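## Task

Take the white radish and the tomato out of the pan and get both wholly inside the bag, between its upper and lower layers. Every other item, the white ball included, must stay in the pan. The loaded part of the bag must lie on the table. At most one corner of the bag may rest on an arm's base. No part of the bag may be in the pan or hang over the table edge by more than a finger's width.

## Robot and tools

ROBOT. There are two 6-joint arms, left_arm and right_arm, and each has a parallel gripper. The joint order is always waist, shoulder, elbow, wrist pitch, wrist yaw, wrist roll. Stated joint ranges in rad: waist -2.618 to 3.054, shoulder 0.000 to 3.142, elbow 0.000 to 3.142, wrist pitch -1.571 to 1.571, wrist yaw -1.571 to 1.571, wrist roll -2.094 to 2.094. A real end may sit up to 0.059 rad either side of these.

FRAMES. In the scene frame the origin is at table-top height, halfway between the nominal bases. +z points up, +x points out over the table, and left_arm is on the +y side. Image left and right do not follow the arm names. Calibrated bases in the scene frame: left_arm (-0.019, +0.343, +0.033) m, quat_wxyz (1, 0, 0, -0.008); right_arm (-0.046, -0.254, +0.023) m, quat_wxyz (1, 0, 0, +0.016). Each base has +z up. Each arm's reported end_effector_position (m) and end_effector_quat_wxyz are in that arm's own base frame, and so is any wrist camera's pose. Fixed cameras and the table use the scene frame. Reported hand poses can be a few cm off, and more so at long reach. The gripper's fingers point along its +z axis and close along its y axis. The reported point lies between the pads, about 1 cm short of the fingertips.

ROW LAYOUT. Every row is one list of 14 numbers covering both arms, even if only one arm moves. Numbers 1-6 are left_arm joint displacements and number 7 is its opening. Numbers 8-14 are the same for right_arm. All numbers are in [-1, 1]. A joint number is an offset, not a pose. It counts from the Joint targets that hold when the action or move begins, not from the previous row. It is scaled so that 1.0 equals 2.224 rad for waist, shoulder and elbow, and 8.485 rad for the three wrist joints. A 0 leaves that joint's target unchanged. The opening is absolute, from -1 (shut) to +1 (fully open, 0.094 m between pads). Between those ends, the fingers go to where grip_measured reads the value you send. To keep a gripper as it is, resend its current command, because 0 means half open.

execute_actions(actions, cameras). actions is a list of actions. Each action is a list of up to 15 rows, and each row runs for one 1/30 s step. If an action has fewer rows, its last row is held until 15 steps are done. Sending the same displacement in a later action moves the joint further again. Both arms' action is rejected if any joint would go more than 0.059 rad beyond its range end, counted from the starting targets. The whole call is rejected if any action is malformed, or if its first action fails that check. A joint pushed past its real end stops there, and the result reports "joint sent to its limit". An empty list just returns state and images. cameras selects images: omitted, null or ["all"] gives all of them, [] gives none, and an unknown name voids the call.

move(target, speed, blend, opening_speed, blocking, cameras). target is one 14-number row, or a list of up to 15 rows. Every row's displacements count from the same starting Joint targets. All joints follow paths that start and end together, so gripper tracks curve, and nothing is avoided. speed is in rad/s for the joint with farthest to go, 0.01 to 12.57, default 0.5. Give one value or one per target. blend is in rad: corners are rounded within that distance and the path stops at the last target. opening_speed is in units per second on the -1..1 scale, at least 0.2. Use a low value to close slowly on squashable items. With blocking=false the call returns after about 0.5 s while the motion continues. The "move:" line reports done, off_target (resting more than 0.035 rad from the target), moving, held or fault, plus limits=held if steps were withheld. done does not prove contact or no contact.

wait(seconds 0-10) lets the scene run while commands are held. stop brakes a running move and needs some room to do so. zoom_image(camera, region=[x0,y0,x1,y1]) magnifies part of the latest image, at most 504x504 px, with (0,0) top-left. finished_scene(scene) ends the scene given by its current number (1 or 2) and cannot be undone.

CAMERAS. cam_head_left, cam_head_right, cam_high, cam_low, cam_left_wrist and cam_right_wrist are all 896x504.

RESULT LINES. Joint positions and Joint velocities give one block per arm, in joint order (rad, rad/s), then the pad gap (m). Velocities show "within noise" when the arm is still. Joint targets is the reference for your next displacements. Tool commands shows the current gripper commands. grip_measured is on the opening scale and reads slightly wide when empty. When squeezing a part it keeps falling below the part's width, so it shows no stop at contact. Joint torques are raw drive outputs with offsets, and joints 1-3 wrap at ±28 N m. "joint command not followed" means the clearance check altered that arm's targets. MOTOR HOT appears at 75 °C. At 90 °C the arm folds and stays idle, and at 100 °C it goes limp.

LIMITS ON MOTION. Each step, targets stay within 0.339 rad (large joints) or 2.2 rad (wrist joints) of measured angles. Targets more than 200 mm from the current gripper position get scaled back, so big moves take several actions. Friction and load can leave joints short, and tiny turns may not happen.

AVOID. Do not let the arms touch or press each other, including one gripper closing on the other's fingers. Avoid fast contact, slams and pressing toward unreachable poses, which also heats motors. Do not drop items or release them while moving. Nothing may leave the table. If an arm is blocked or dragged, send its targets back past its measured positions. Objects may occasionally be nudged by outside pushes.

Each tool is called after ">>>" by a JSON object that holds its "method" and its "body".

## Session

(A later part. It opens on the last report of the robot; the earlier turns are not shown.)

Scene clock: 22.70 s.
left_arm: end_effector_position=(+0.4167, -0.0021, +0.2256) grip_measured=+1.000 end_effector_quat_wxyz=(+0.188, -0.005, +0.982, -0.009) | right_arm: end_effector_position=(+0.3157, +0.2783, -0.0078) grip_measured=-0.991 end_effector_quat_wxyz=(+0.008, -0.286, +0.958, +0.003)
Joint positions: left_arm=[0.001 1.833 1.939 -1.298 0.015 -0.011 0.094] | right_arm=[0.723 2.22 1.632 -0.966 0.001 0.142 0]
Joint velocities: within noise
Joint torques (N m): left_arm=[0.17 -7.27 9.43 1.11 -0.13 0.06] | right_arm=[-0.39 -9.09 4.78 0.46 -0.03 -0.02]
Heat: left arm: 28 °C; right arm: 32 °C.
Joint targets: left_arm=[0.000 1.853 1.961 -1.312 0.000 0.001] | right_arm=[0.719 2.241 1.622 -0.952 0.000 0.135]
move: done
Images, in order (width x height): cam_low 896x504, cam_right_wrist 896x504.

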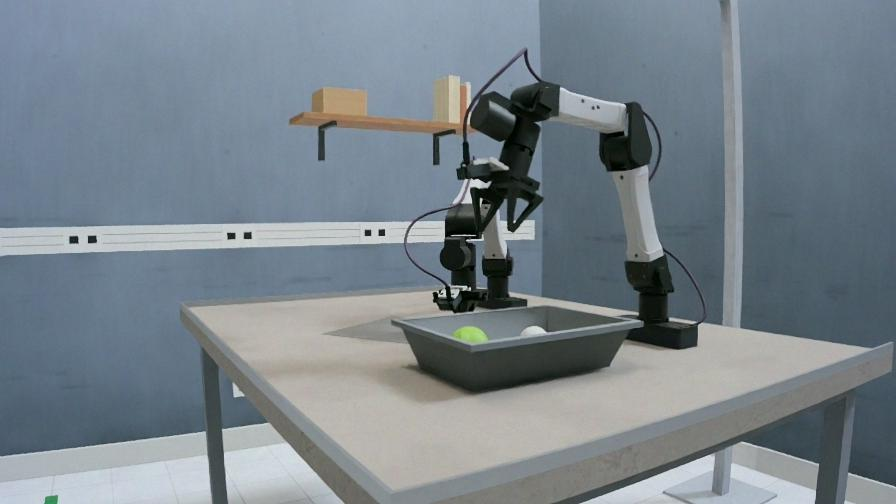

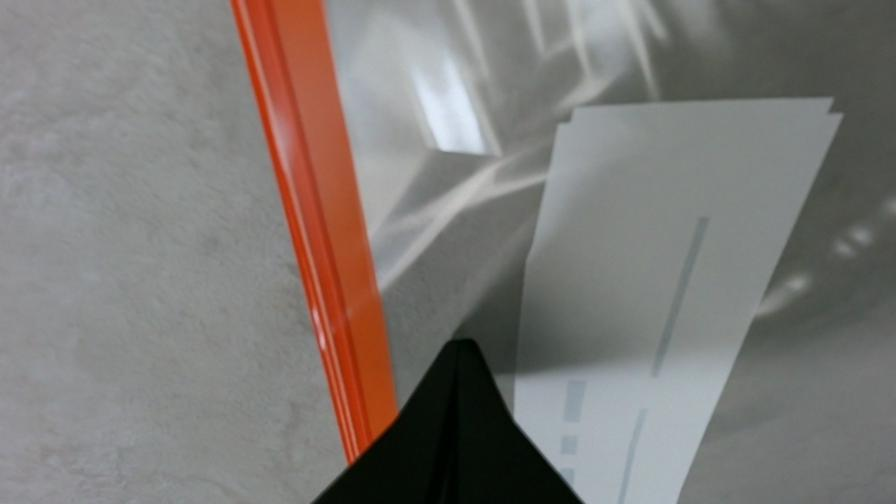

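>>> {"method": "move", "body": {"target": [0,0,0,0,0,0,1,0,-0.0288,0.1133,-0.0372,0,0,-1], "speed": 0.2}}

>>> {"method": "zoom_image", "body": {"camera": "cam_low", "region": [310, 230, 560, 370]}}

>>> {"method": "zoom_image", "body": {"camera": "cam_high", "region": [380, 200, 580, 360]}}

Scene clock: 25.20 s.
left_arm: end_effector_position=(+0.4167, -0.0020, +0.2256) grip_measured=+1.000 end_effector_quat_wxyz=(+0.188, -0.005, +0.982, -0.008) | right_arm: end_effector_position=(+0.3110, +0.2742, +0.0455) grip_measured=-0.991 end_effector_quat_wxyz=(-0.027, -0.286, +0.958, -0.013)
Joint positions: left_arm=[0.001 1.833 1.939 -1.298 0.015 -0.011 0.094] | right_arm=[0.723 2.22 1.848 -1.261 0.001 0.142 0]
Joint velocities: within noise
Joint torques (N m): left_arm=[0.18 -7.3 9.4 1.11 -0.13 0.07] | right_arm=[-0.39 -14.84 8.29 0.1 -0.03 -0.02]
Heat: left arm: 29 °C; right arm: 34 °C.
Joint targets: left_arm=[0.000 1.853 1.961 -1.312 0.000 0.001] | right_arm=[0.719 2.177 1.874 -1.267 0.000 0.135]
move: off_target (right_arm); right_arm: the shoulder is farthest, 0.043 rad from its target

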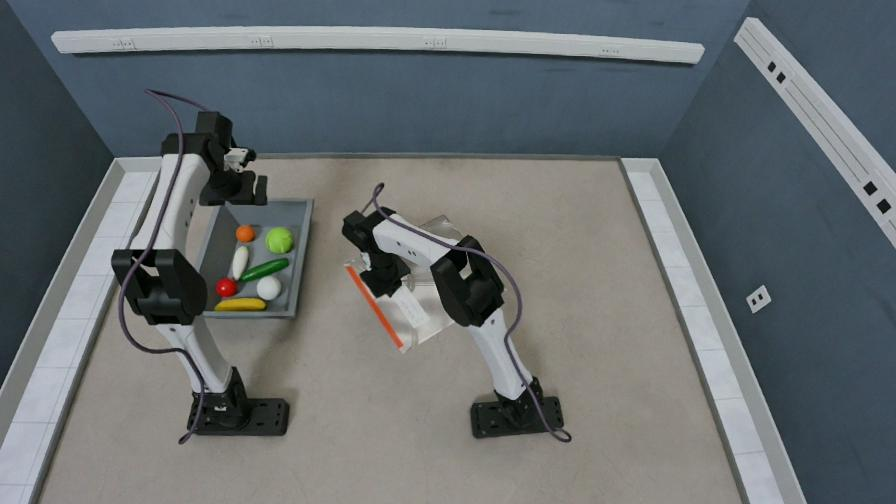

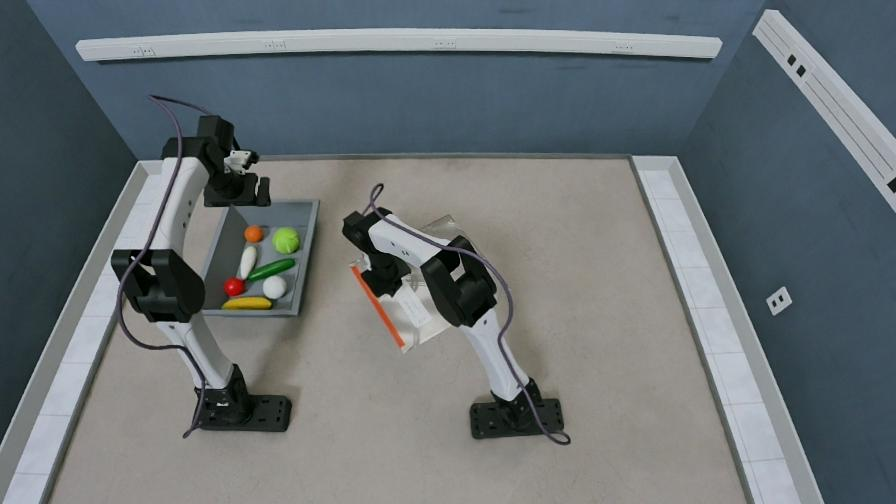

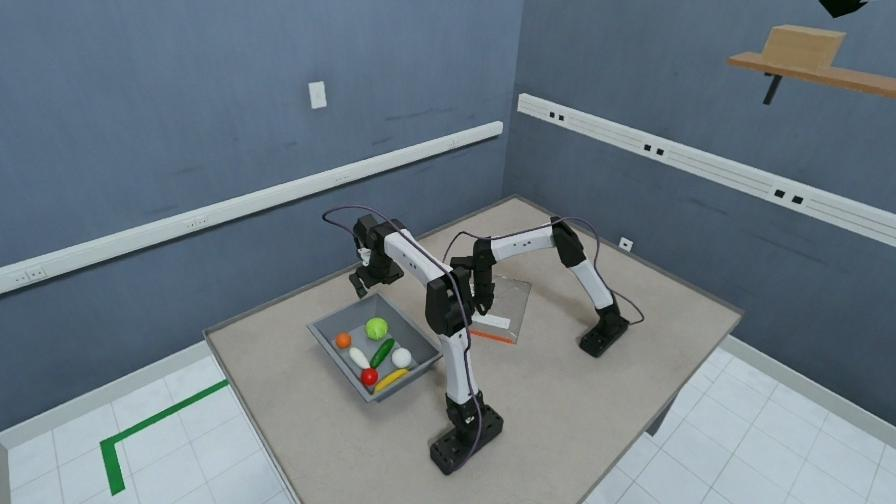

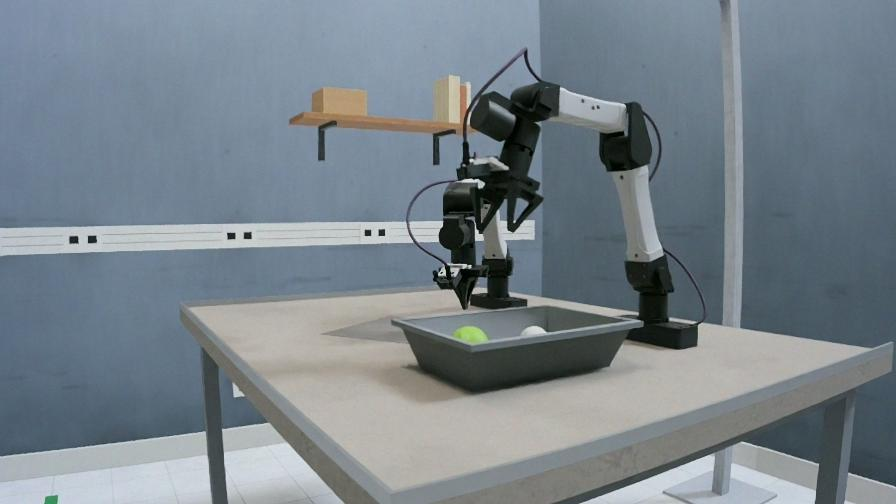

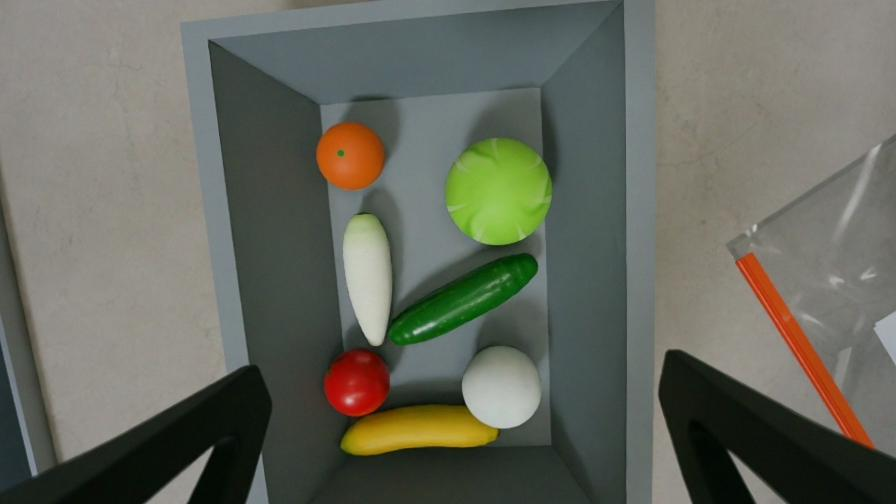

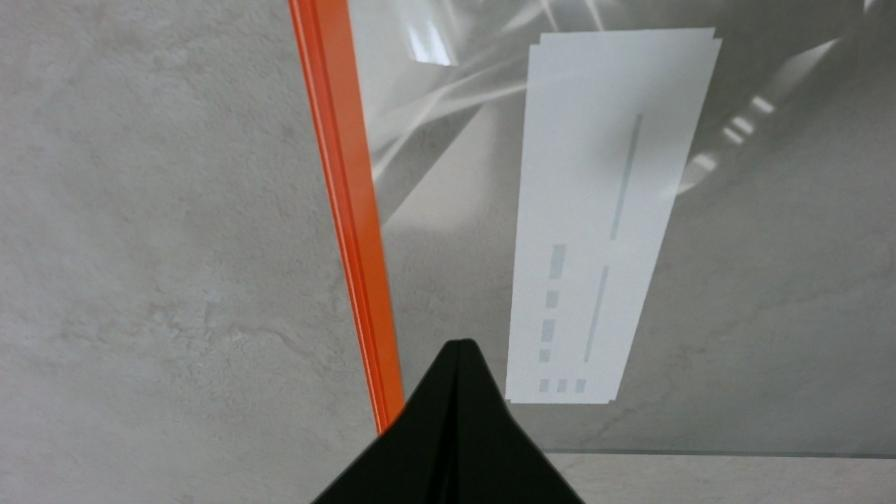

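Scaled by 2.016 from the camera's 896x504 image, which has a finer 1280x720 frame.

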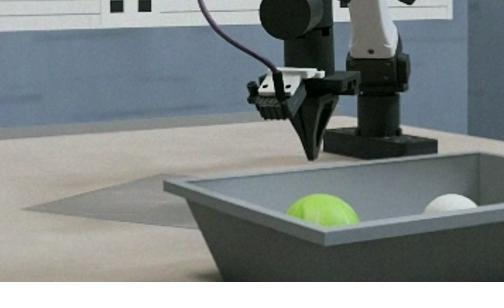

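Scaled by 2.520 from the camera's 896x504 image, which has a finer 1280x720 frame.

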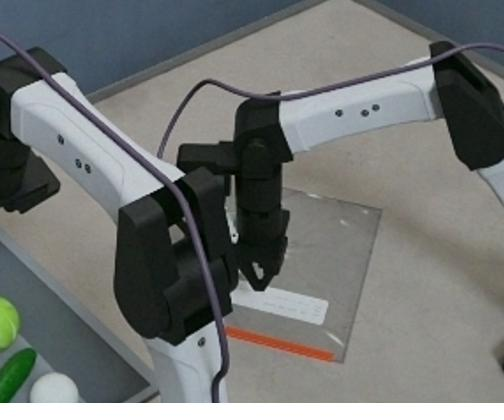

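>>> {"method": "move", "body": {"target": [[0,0,0,0,0,0,1,0,0,0,0,0,0,-0.15],[0,0,0,0,0,0,1,0,0.0355,-0.121,0.0407,0,0,-0.15]], "speed": 0.15, "cameras": ["cam_right_wrist"]}}

>>> {"method": "move", "body": {"target": [0,0,0,0,0,0,1,0,0,0,0,0,0,-1], "opening_speed": 0.5, "cameras": ["cam_right_wrist"]}}

Scene clock: 28.73 s.
left_arm: end_effector_position=(+0.4167, -0.0020, +0.2256) grip_measured=+1.000 end_effector_quat_wxyz=(+0.188, -0.005, +0.982, -0.008) | right_arm: end_effector_position=(+0.3144, +0.2770, -0.0094) grip_measured=-0.151 end_effector_quat_wxyz=(+0.002, -0.286, +0.958, +0.000)
Joint positions: left_arm=[0.001 1.833 1.939 -1.298 0.015 -0.011 0.094] | right_arm=[0.723 2.227 1.639 -0.979 0.002 0.142 0.04]
Joint velocities: within noise
Joint torques (N m): left_arm=[0.16 -7.27 9.43 1.11 -0.12 0.07] | right_arm=[-0.39 -8.47 2.51 0.86 -0.03 -0.02]
Heat: left arm: 29 °C; right arm: 35 °C.
Joint targets: left_arm=[0.000 1.853 1.961 -1.312 0.000 0.001] | right_arm=[0.719 2.256 1.605 -0.922 0.000 0.135]
move: off_target (right_arm); right_arm: the wrist pitch is farthest, 0.057 rad from its target
Images, in order (width x height): cam_right_wrist 896x504.

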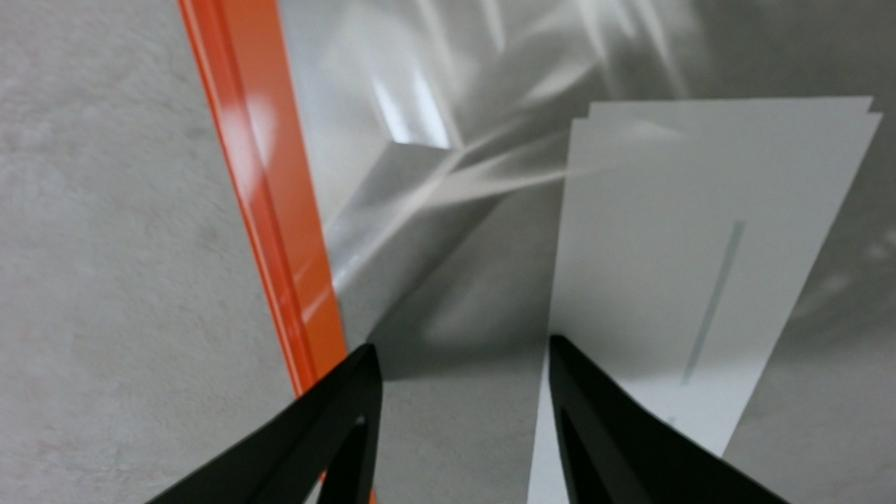

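Scene clock: 30.63 s.
left_arm: end_effector_position=(+0.4167, -0.0020, +0.2256) grip_measured=+1.000 end_effector_quat_wxyz=(+0.188, -0.005, +0.982, -0.008) | right_arm: end_effector_position=(+0.3189, +0.2784, -0.0093) grip_measured=-0.990 end_effector_quat_wxyz=(+0.011, -0.286, +0.958, +0.001)
Joint positions: left_arm=[0.001 1.833 1.939 -1.298 0.015 -0.011 0.094] | right_arm=[0.721 2.227 1.639 -0.961 0.007 0.141 0]
Joint velocities: within noise
Joint torques (N m): left_arm=[0.1 -7.31 9.43 1.11 -0.12 0.07] | right_arm=[-0.18 -8.49 2.55 0.72 -0.08 -0.02]
Heat: left arm: 29 °C; right arm: 35 °C.
Joint targets: left_arm=[0.000 1.853 1.961 -1.312 0.000 0.001] | right_arm=[0.719 2.256 1.605 -0.922 0.000 0.135]
move: off_target (right_arm); right_arm: the wrist pitch is farthest, 0.039 rad from its target
Images, in order (width x height): cam_right_wrist 896x504.

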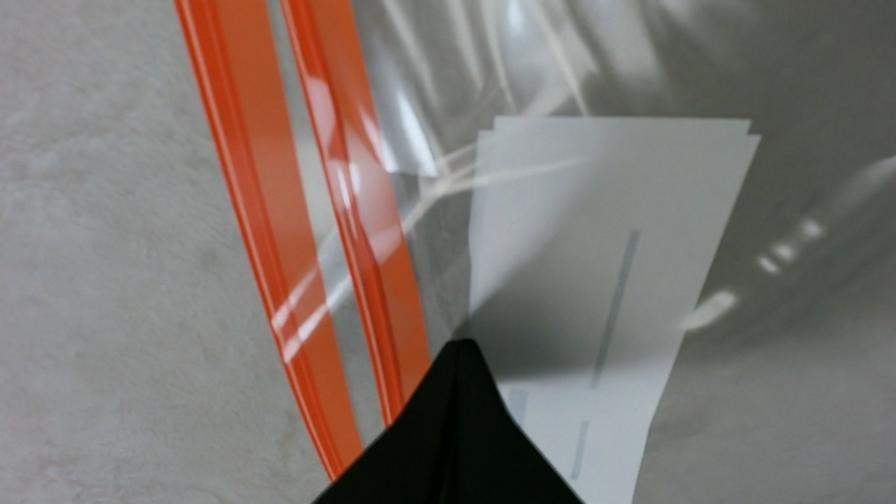

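>>> {"method": "move", "body": {"target": [0,0,0,0,0,0,1,0,-0.0455,0.121,-0.0407,0,0,-1], "speed": 0.2}}

>>> {"method": "zoom_image", "body": {"camera": "cam_low", "region": [310, 230, 560, 370]}}

Scene clock: 33.17 s.
left_arm: end_effector_position=(+0.4167, -0.0020, +0.2256) grip_measured=+1.000 end_effector_quat_wxyz=(+0.188, -0.005, +0.982, -0.008) | right_arm: end_effector_position=(+0.3130, +0.2733, +0.0502) grip_measured=-0.991 end_effector_quat_wxyz=(-0.021, -0.286, +0.958, -0.013)
Joint positions: left_arm=[0.001 1.833 1.939 -1.298 0.015 -0.011 0.094] | right_arm=[0.721 2.208 1.849 -1.261 0.007 0.141 0]
Joint velocities: within noise
Joint torques (N m): left_arm=[0.14 -7.27 9.43 1.1 -0.12 0.08] | right_arm=[-0.09 -15.73 8.25 0.15 -0.08 -0.01]
Heat: left arm: 30 °C; right arm: 37 °C.
Joint targets: left_arm=[0.000 1.853 1.961 -1.312 0.000 0.001] | right_arm=[0.719 2.155 1.874 -1.268 0.000 0.135]
move: off_target (right_arm); right_arm: the shoulder is farthest, 0.053 rad from its target

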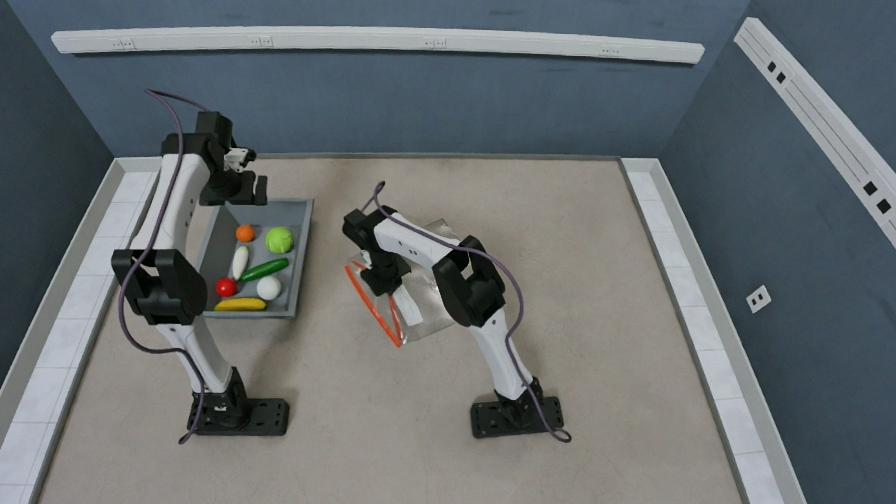

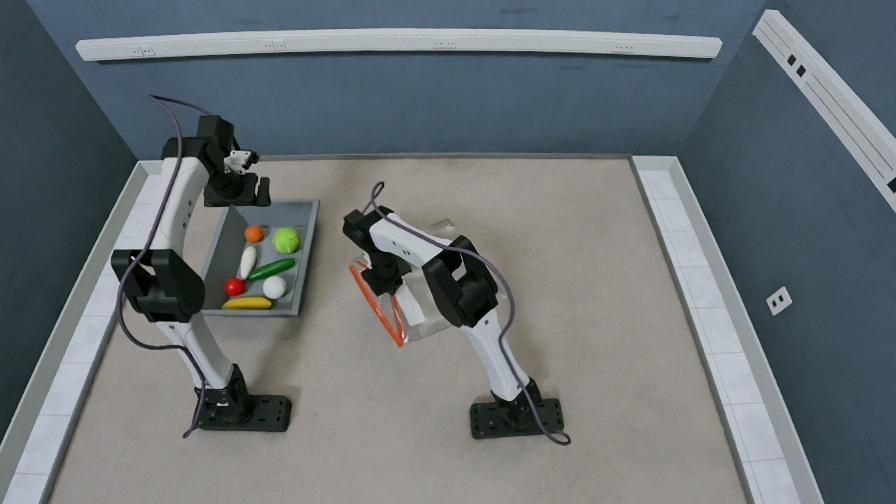

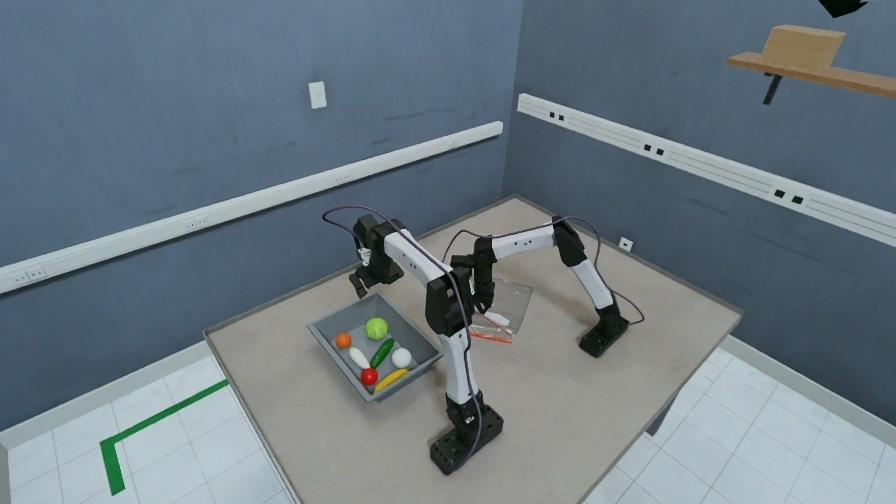

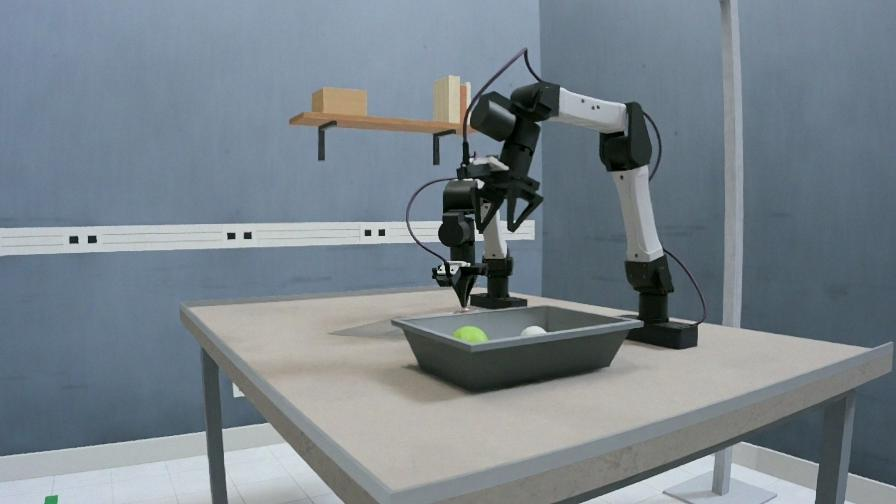

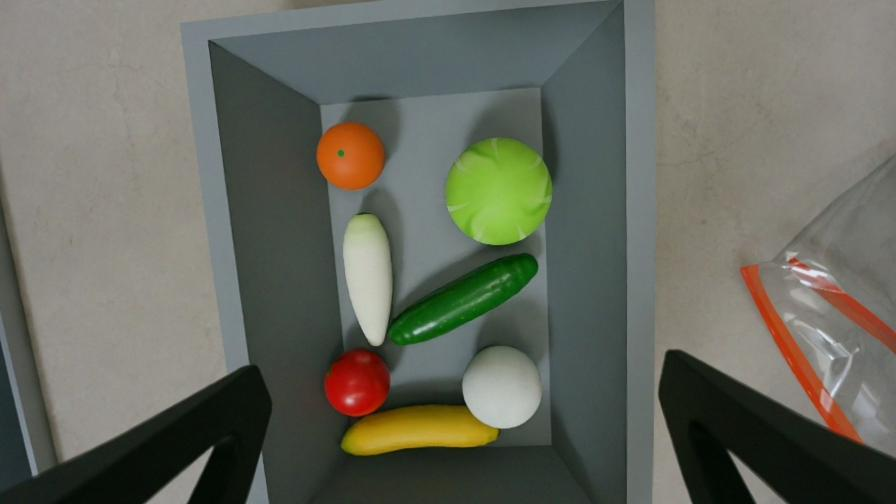

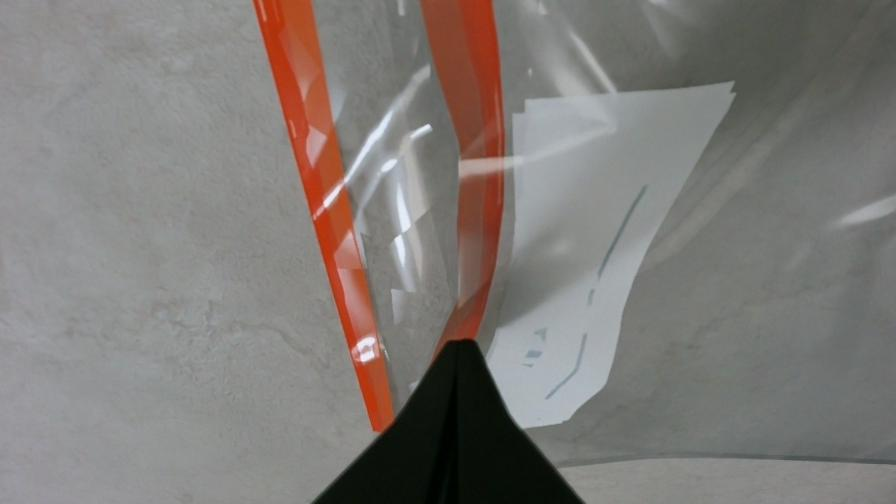

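Scaled by 2.016 from the camera's 896x504 image, which has a finer 1280x720 frame.

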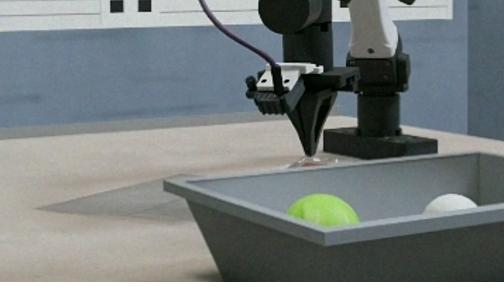

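>>> {"method": "move", "body": {"target": [0,0,0,0,0,0,1,-0.0328,-0.0225,0.0675,-0.0224,0,0,-1], "speed": 0.15}}

>>> {"method": "zoom_image", "body": {"camera": "cam_high", "region": [380, 200, 580, 360]}}

>>> {"method": "zoom_image", "body": {"camera": "cam_low", "region": [310, 230, 560, 370]}}

Scene clock: 35.63 s.
left_arm: end_effector_position=(+0.4167, -0.0020, +0.2256) grip_measured=+1.000 end_effector_quat_wxyz=(+0.188, -0.005, +0.982, -0.008) | right_arm: end_effector_position=(+0.3252, +0.2463, +0.1077) grip_measured=-0.991 end_effector_quat_wxyz=(-0.017, -0.252, +0.967, -0.011)
Joint positions: left_arm=[0.001 1.833 1.939 -1.298 0.015 -0.011 0.094] | right_arm=[0.651 2.159 1.998 -1.451 0.007 0.141 0]
Joint velocities: within noise
Joint torques (N m): left_arm=[0.14 -7.27 9.42 1.11 -0.12 0.06] | right_arm=[-0.46 -15.45 8.39 0.12 -0.08 -0.02]
Heat: left arm: 30 °C; right arm: 38 °C.
Joint targets: left_arm=[0.000 1.853 1.961 -1.312 0.000 0.001] | right_arm=[0.646 2.105 2.024 -1.457 0.000 0.135]
move: off_target (right_arm); right_arm: the shoulder is farthest, 0.054 rad from its target

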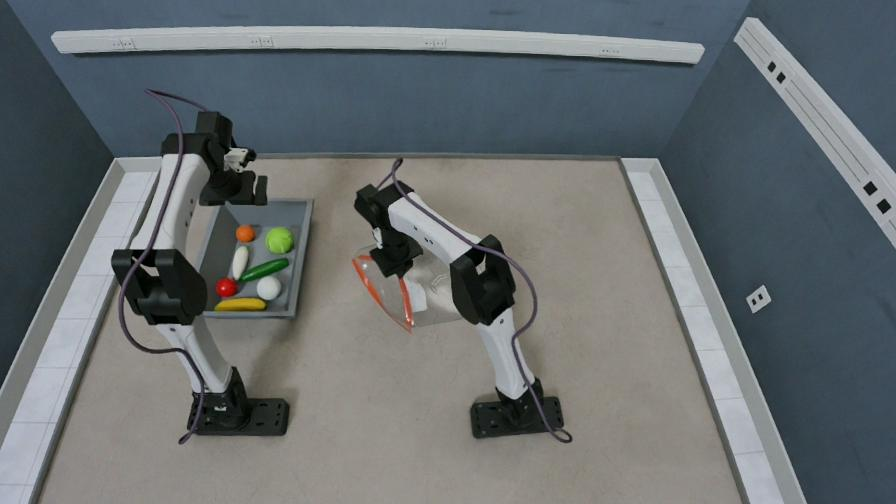

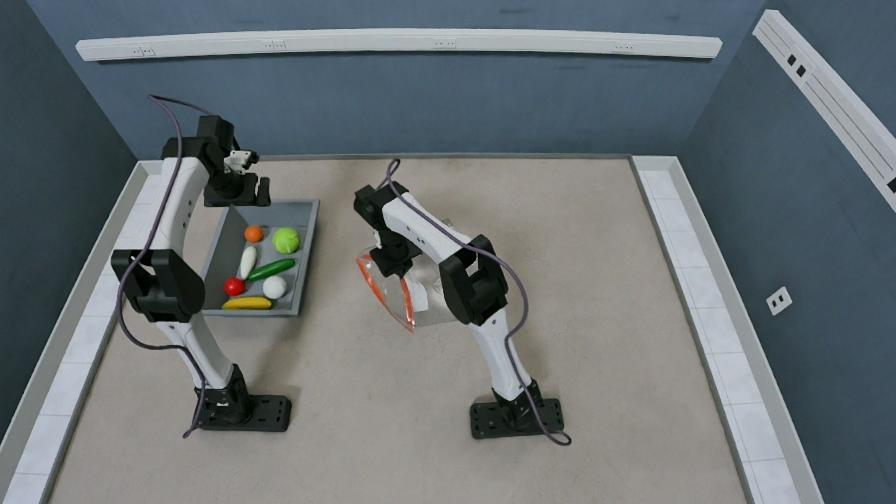

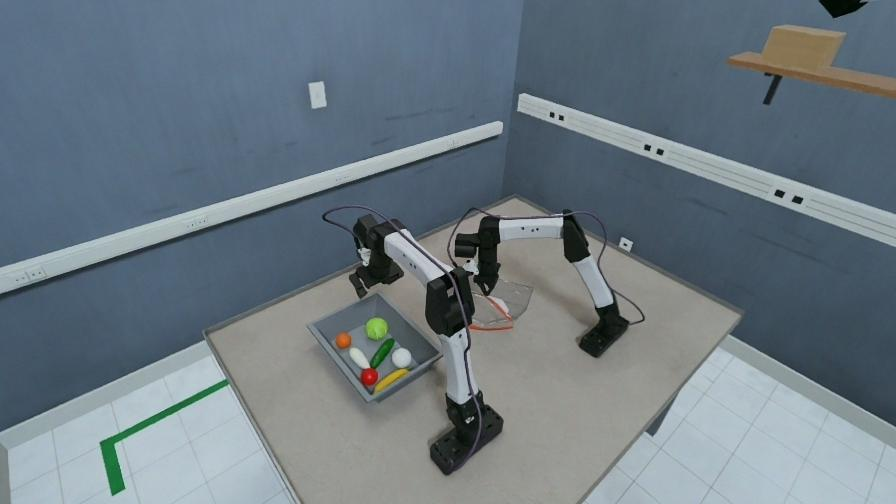

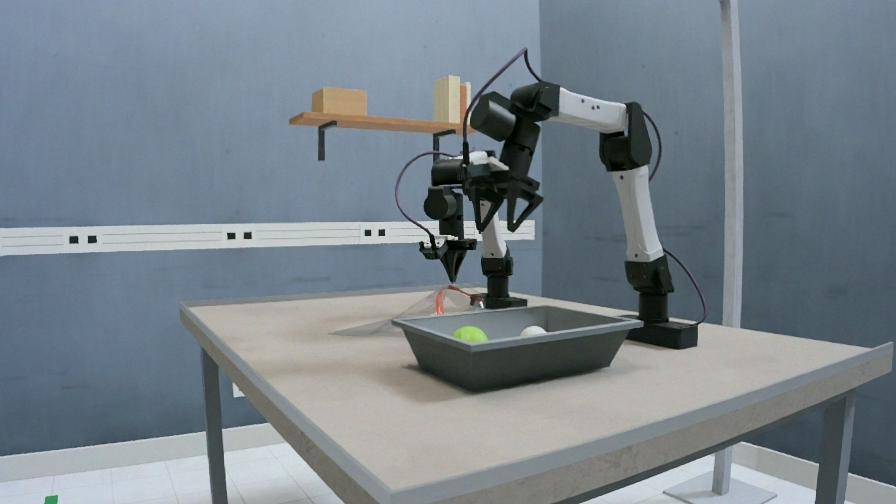

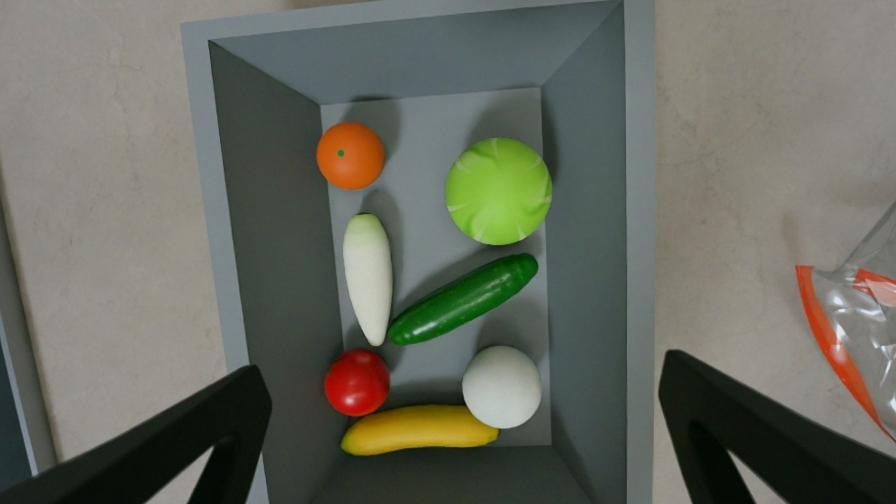

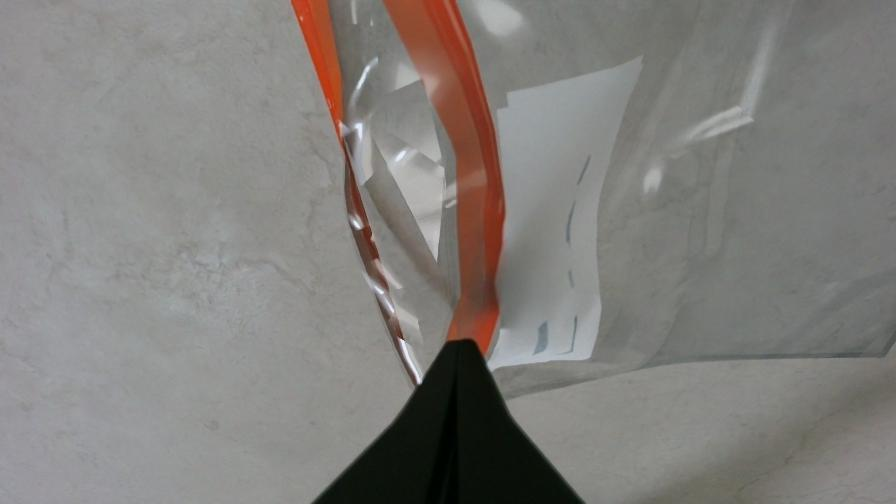

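Scaled by 2.520 from the camera's 896x504 image, which has a finer 1280x720 frame.

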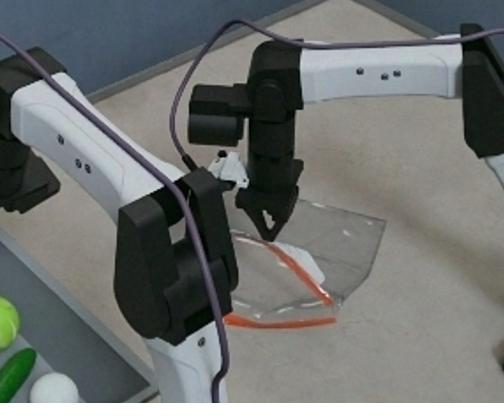

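Scaled by 2.016 from the camera's 896x504 image, which has a finer 1280x720 frame.

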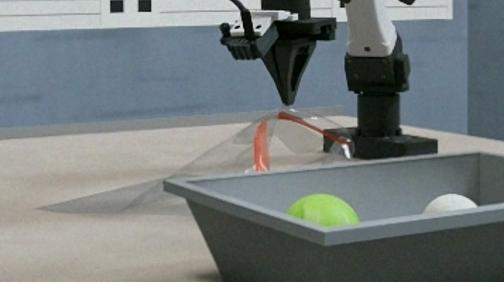

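>>> {"method": "move", "body": {"target": [0.1259,-0.0922,-0.3098,0.0138,0,0.125,0.5,0,0,0,0,0,0,-1], "speed": 0.6, "cameras": ["cam_head_left","cam_left_wrist","cam_high"]}}

Scene clock: 38.97 s.
left_arm: end_effector_position=(+0.2799, +0.0768, +0.0928) grip_measured=+0.502 end_effector_quat_wxyz=(-0.005, +0.377, +0.926, -0.013) | right_arm: end_effector_position=(+0.3251, +0.2461, +0.1077) grip_measured=-0.991 end_effector_quat_wxyz=(-0.018, -0.252, +0.967, -0.011)
Joint positions: left_arm=[0.276 1.672 1.282 -1.205 0.014 1.048 0.071] | right_arm=[0.651 2.159 1.998 -1.452 0.007 0.141 0]
Joint velocities: within noise
Joint torques (N m): left_arm=[0.59 -8.76 5.83 0.39 -0.06 0.07] | right_arm=[-0.47 -15.45 8.4 0.14 -0.08 -0.01]
Heat: left arm: 30 °C; right arm: 41 °C.
Joint targets: left_arm=[0.280 1.647 1.272 -1.195 0.000 1.061] | right_arm=[0.646 2.105 2.024 -1.457 0.000 0.135]
move: off_target (right_arm); right_arm: the shoulder is farthest, 0.054 rad from its target
Images, in order (width x height): cam_head_left 896x504, cam_high 896x504, cam_left_wrist 896x504.

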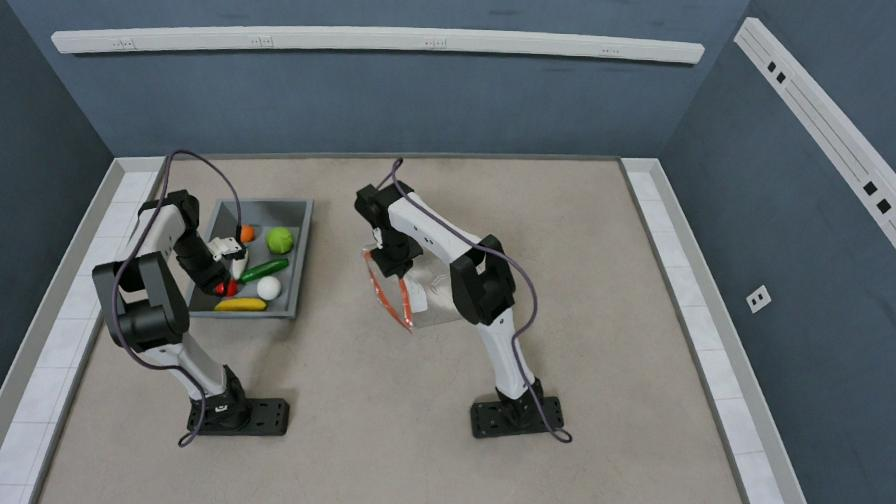

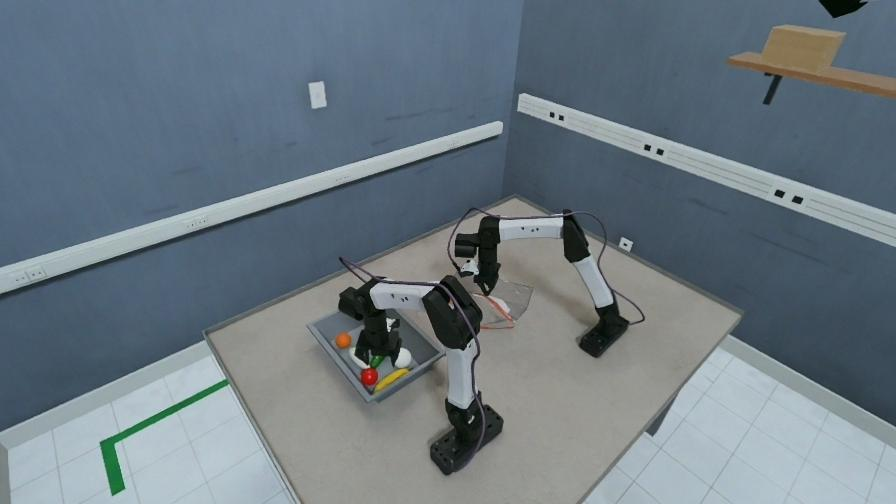

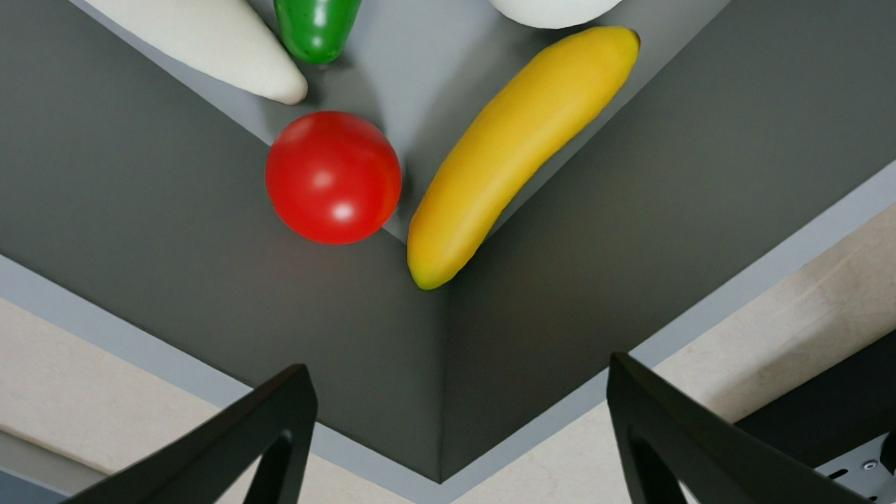

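>>> {"method": "zoom_image", "body": {"camera": "cam_head_left", "region": [150, 190, 330, 330]}}

>>> {"method": "zoom_image", "body": {"camera": "cam_high", "region": [300, 270, 460, 410]}}

Scaled by 2.800 from the camera's 896x504 image, which has a finer 1280x720 frame.

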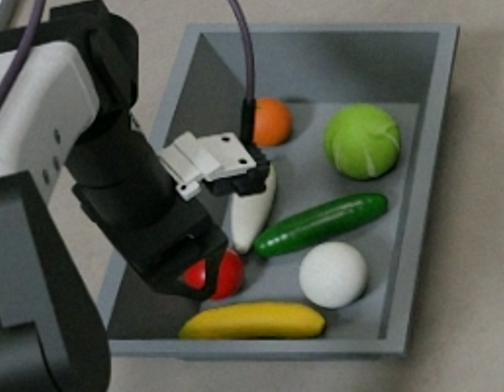

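Scaled by 3.150 from the camera's 896x504 image, which has a finer 1280x720 frame.

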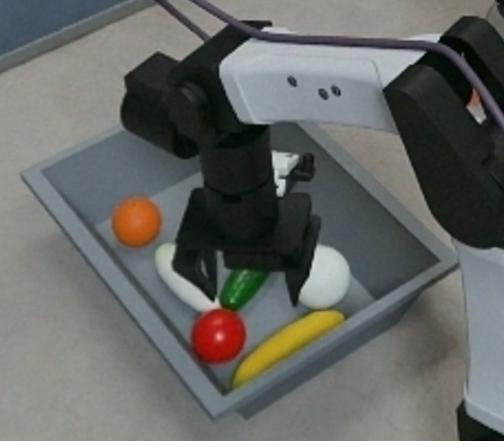

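>>> {"method": "move", "body": {"target": [-0.0081,0.0791,0.0913,-0.0033,0,-0.0531,0.7,0,0,0,0,0,0,-1], "speed": 0.4, "cameras": ["cam_left_wrist","cam_low","cam_high"]}}

>>> {"method": "zoom_image", "body": {"camera": "cam_high", "region": [300, 270, 460, 410]}}

Scene clock: 42.03 s.
left_arm: end_effector_position=(+0.3228, +0.0866, +0.0964) grip_measured=+0.698 end_effector_quat_wxyz=(+0.007, +0.176, +0.984, -0.004) | right_arm: end_effector_position=(+0.3251, +0.2461, +0.1077) grip_measured=-0.991 end_effector_quat_wxyz=(-0.018, -0.252, +0.967, -0.011)
Joint positions: left_arm=[0.269 1.806 1.454 -1.211 0.014 0.624 0.08] | right_arm=[0.651 2.159 1.998 -1.452 0.007 0.141 0]
Joint velocities: within noise
Joint torques (N m): left_arm=[-0.28 -6.8 9.01 0.26 -0.08 -0.15] | right_arm=[-0.46 -15.43 8.39 0.15 -0.08 -0.01]
Heat: left arm: 30 °C; right arm: 43 °C.
Joint targets: left_arm=[0.262 1.823 1.475 -1.223 0.000 0.611] | right_arm=[0.646 2.105 2.024 -1.457 0.000 0.135]
move: off_target (right_arm); right_arm: the shoulder is farthest, 0.054 rad from its target
Images, in order (width x height): cam_high 896x504, cam_low 896x504, cam_left_wrist 896x504.

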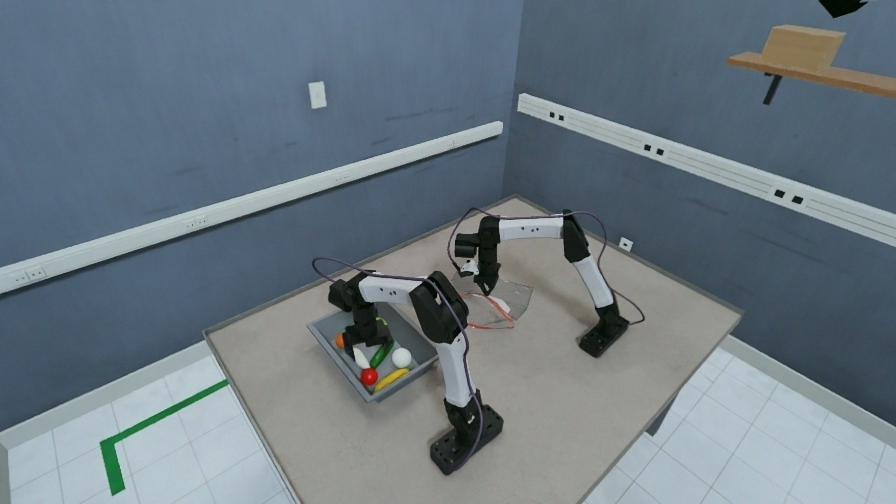

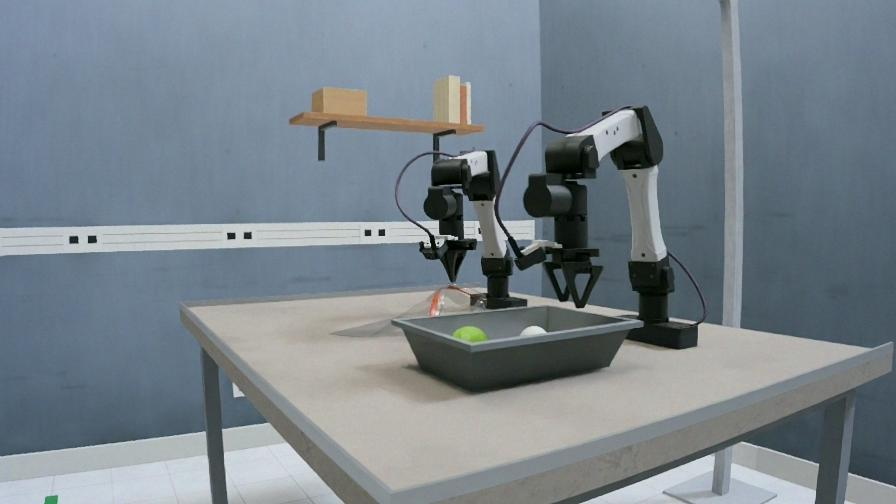

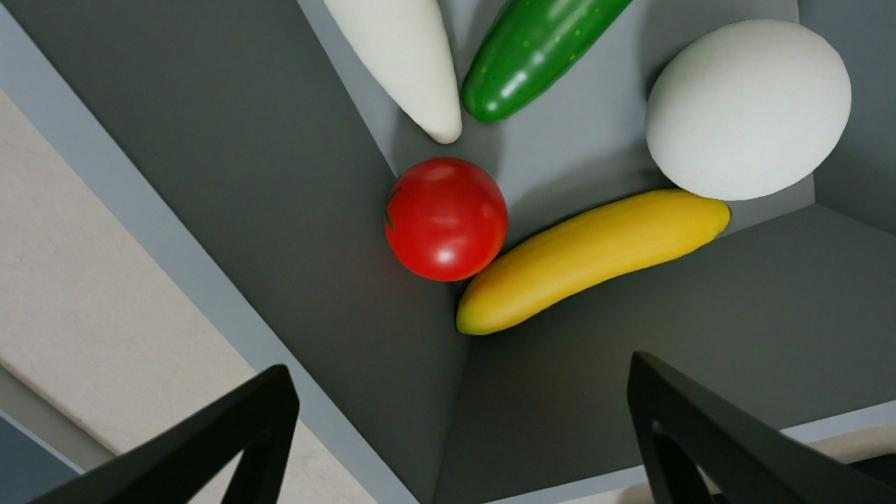

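Scaled by 3.150 from the camera's 896x504 image, which has a finer 1280x720 frame.

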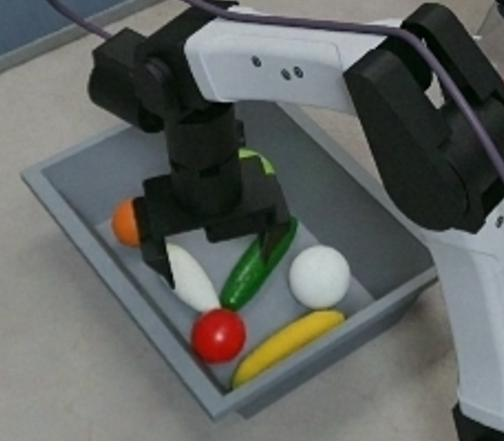

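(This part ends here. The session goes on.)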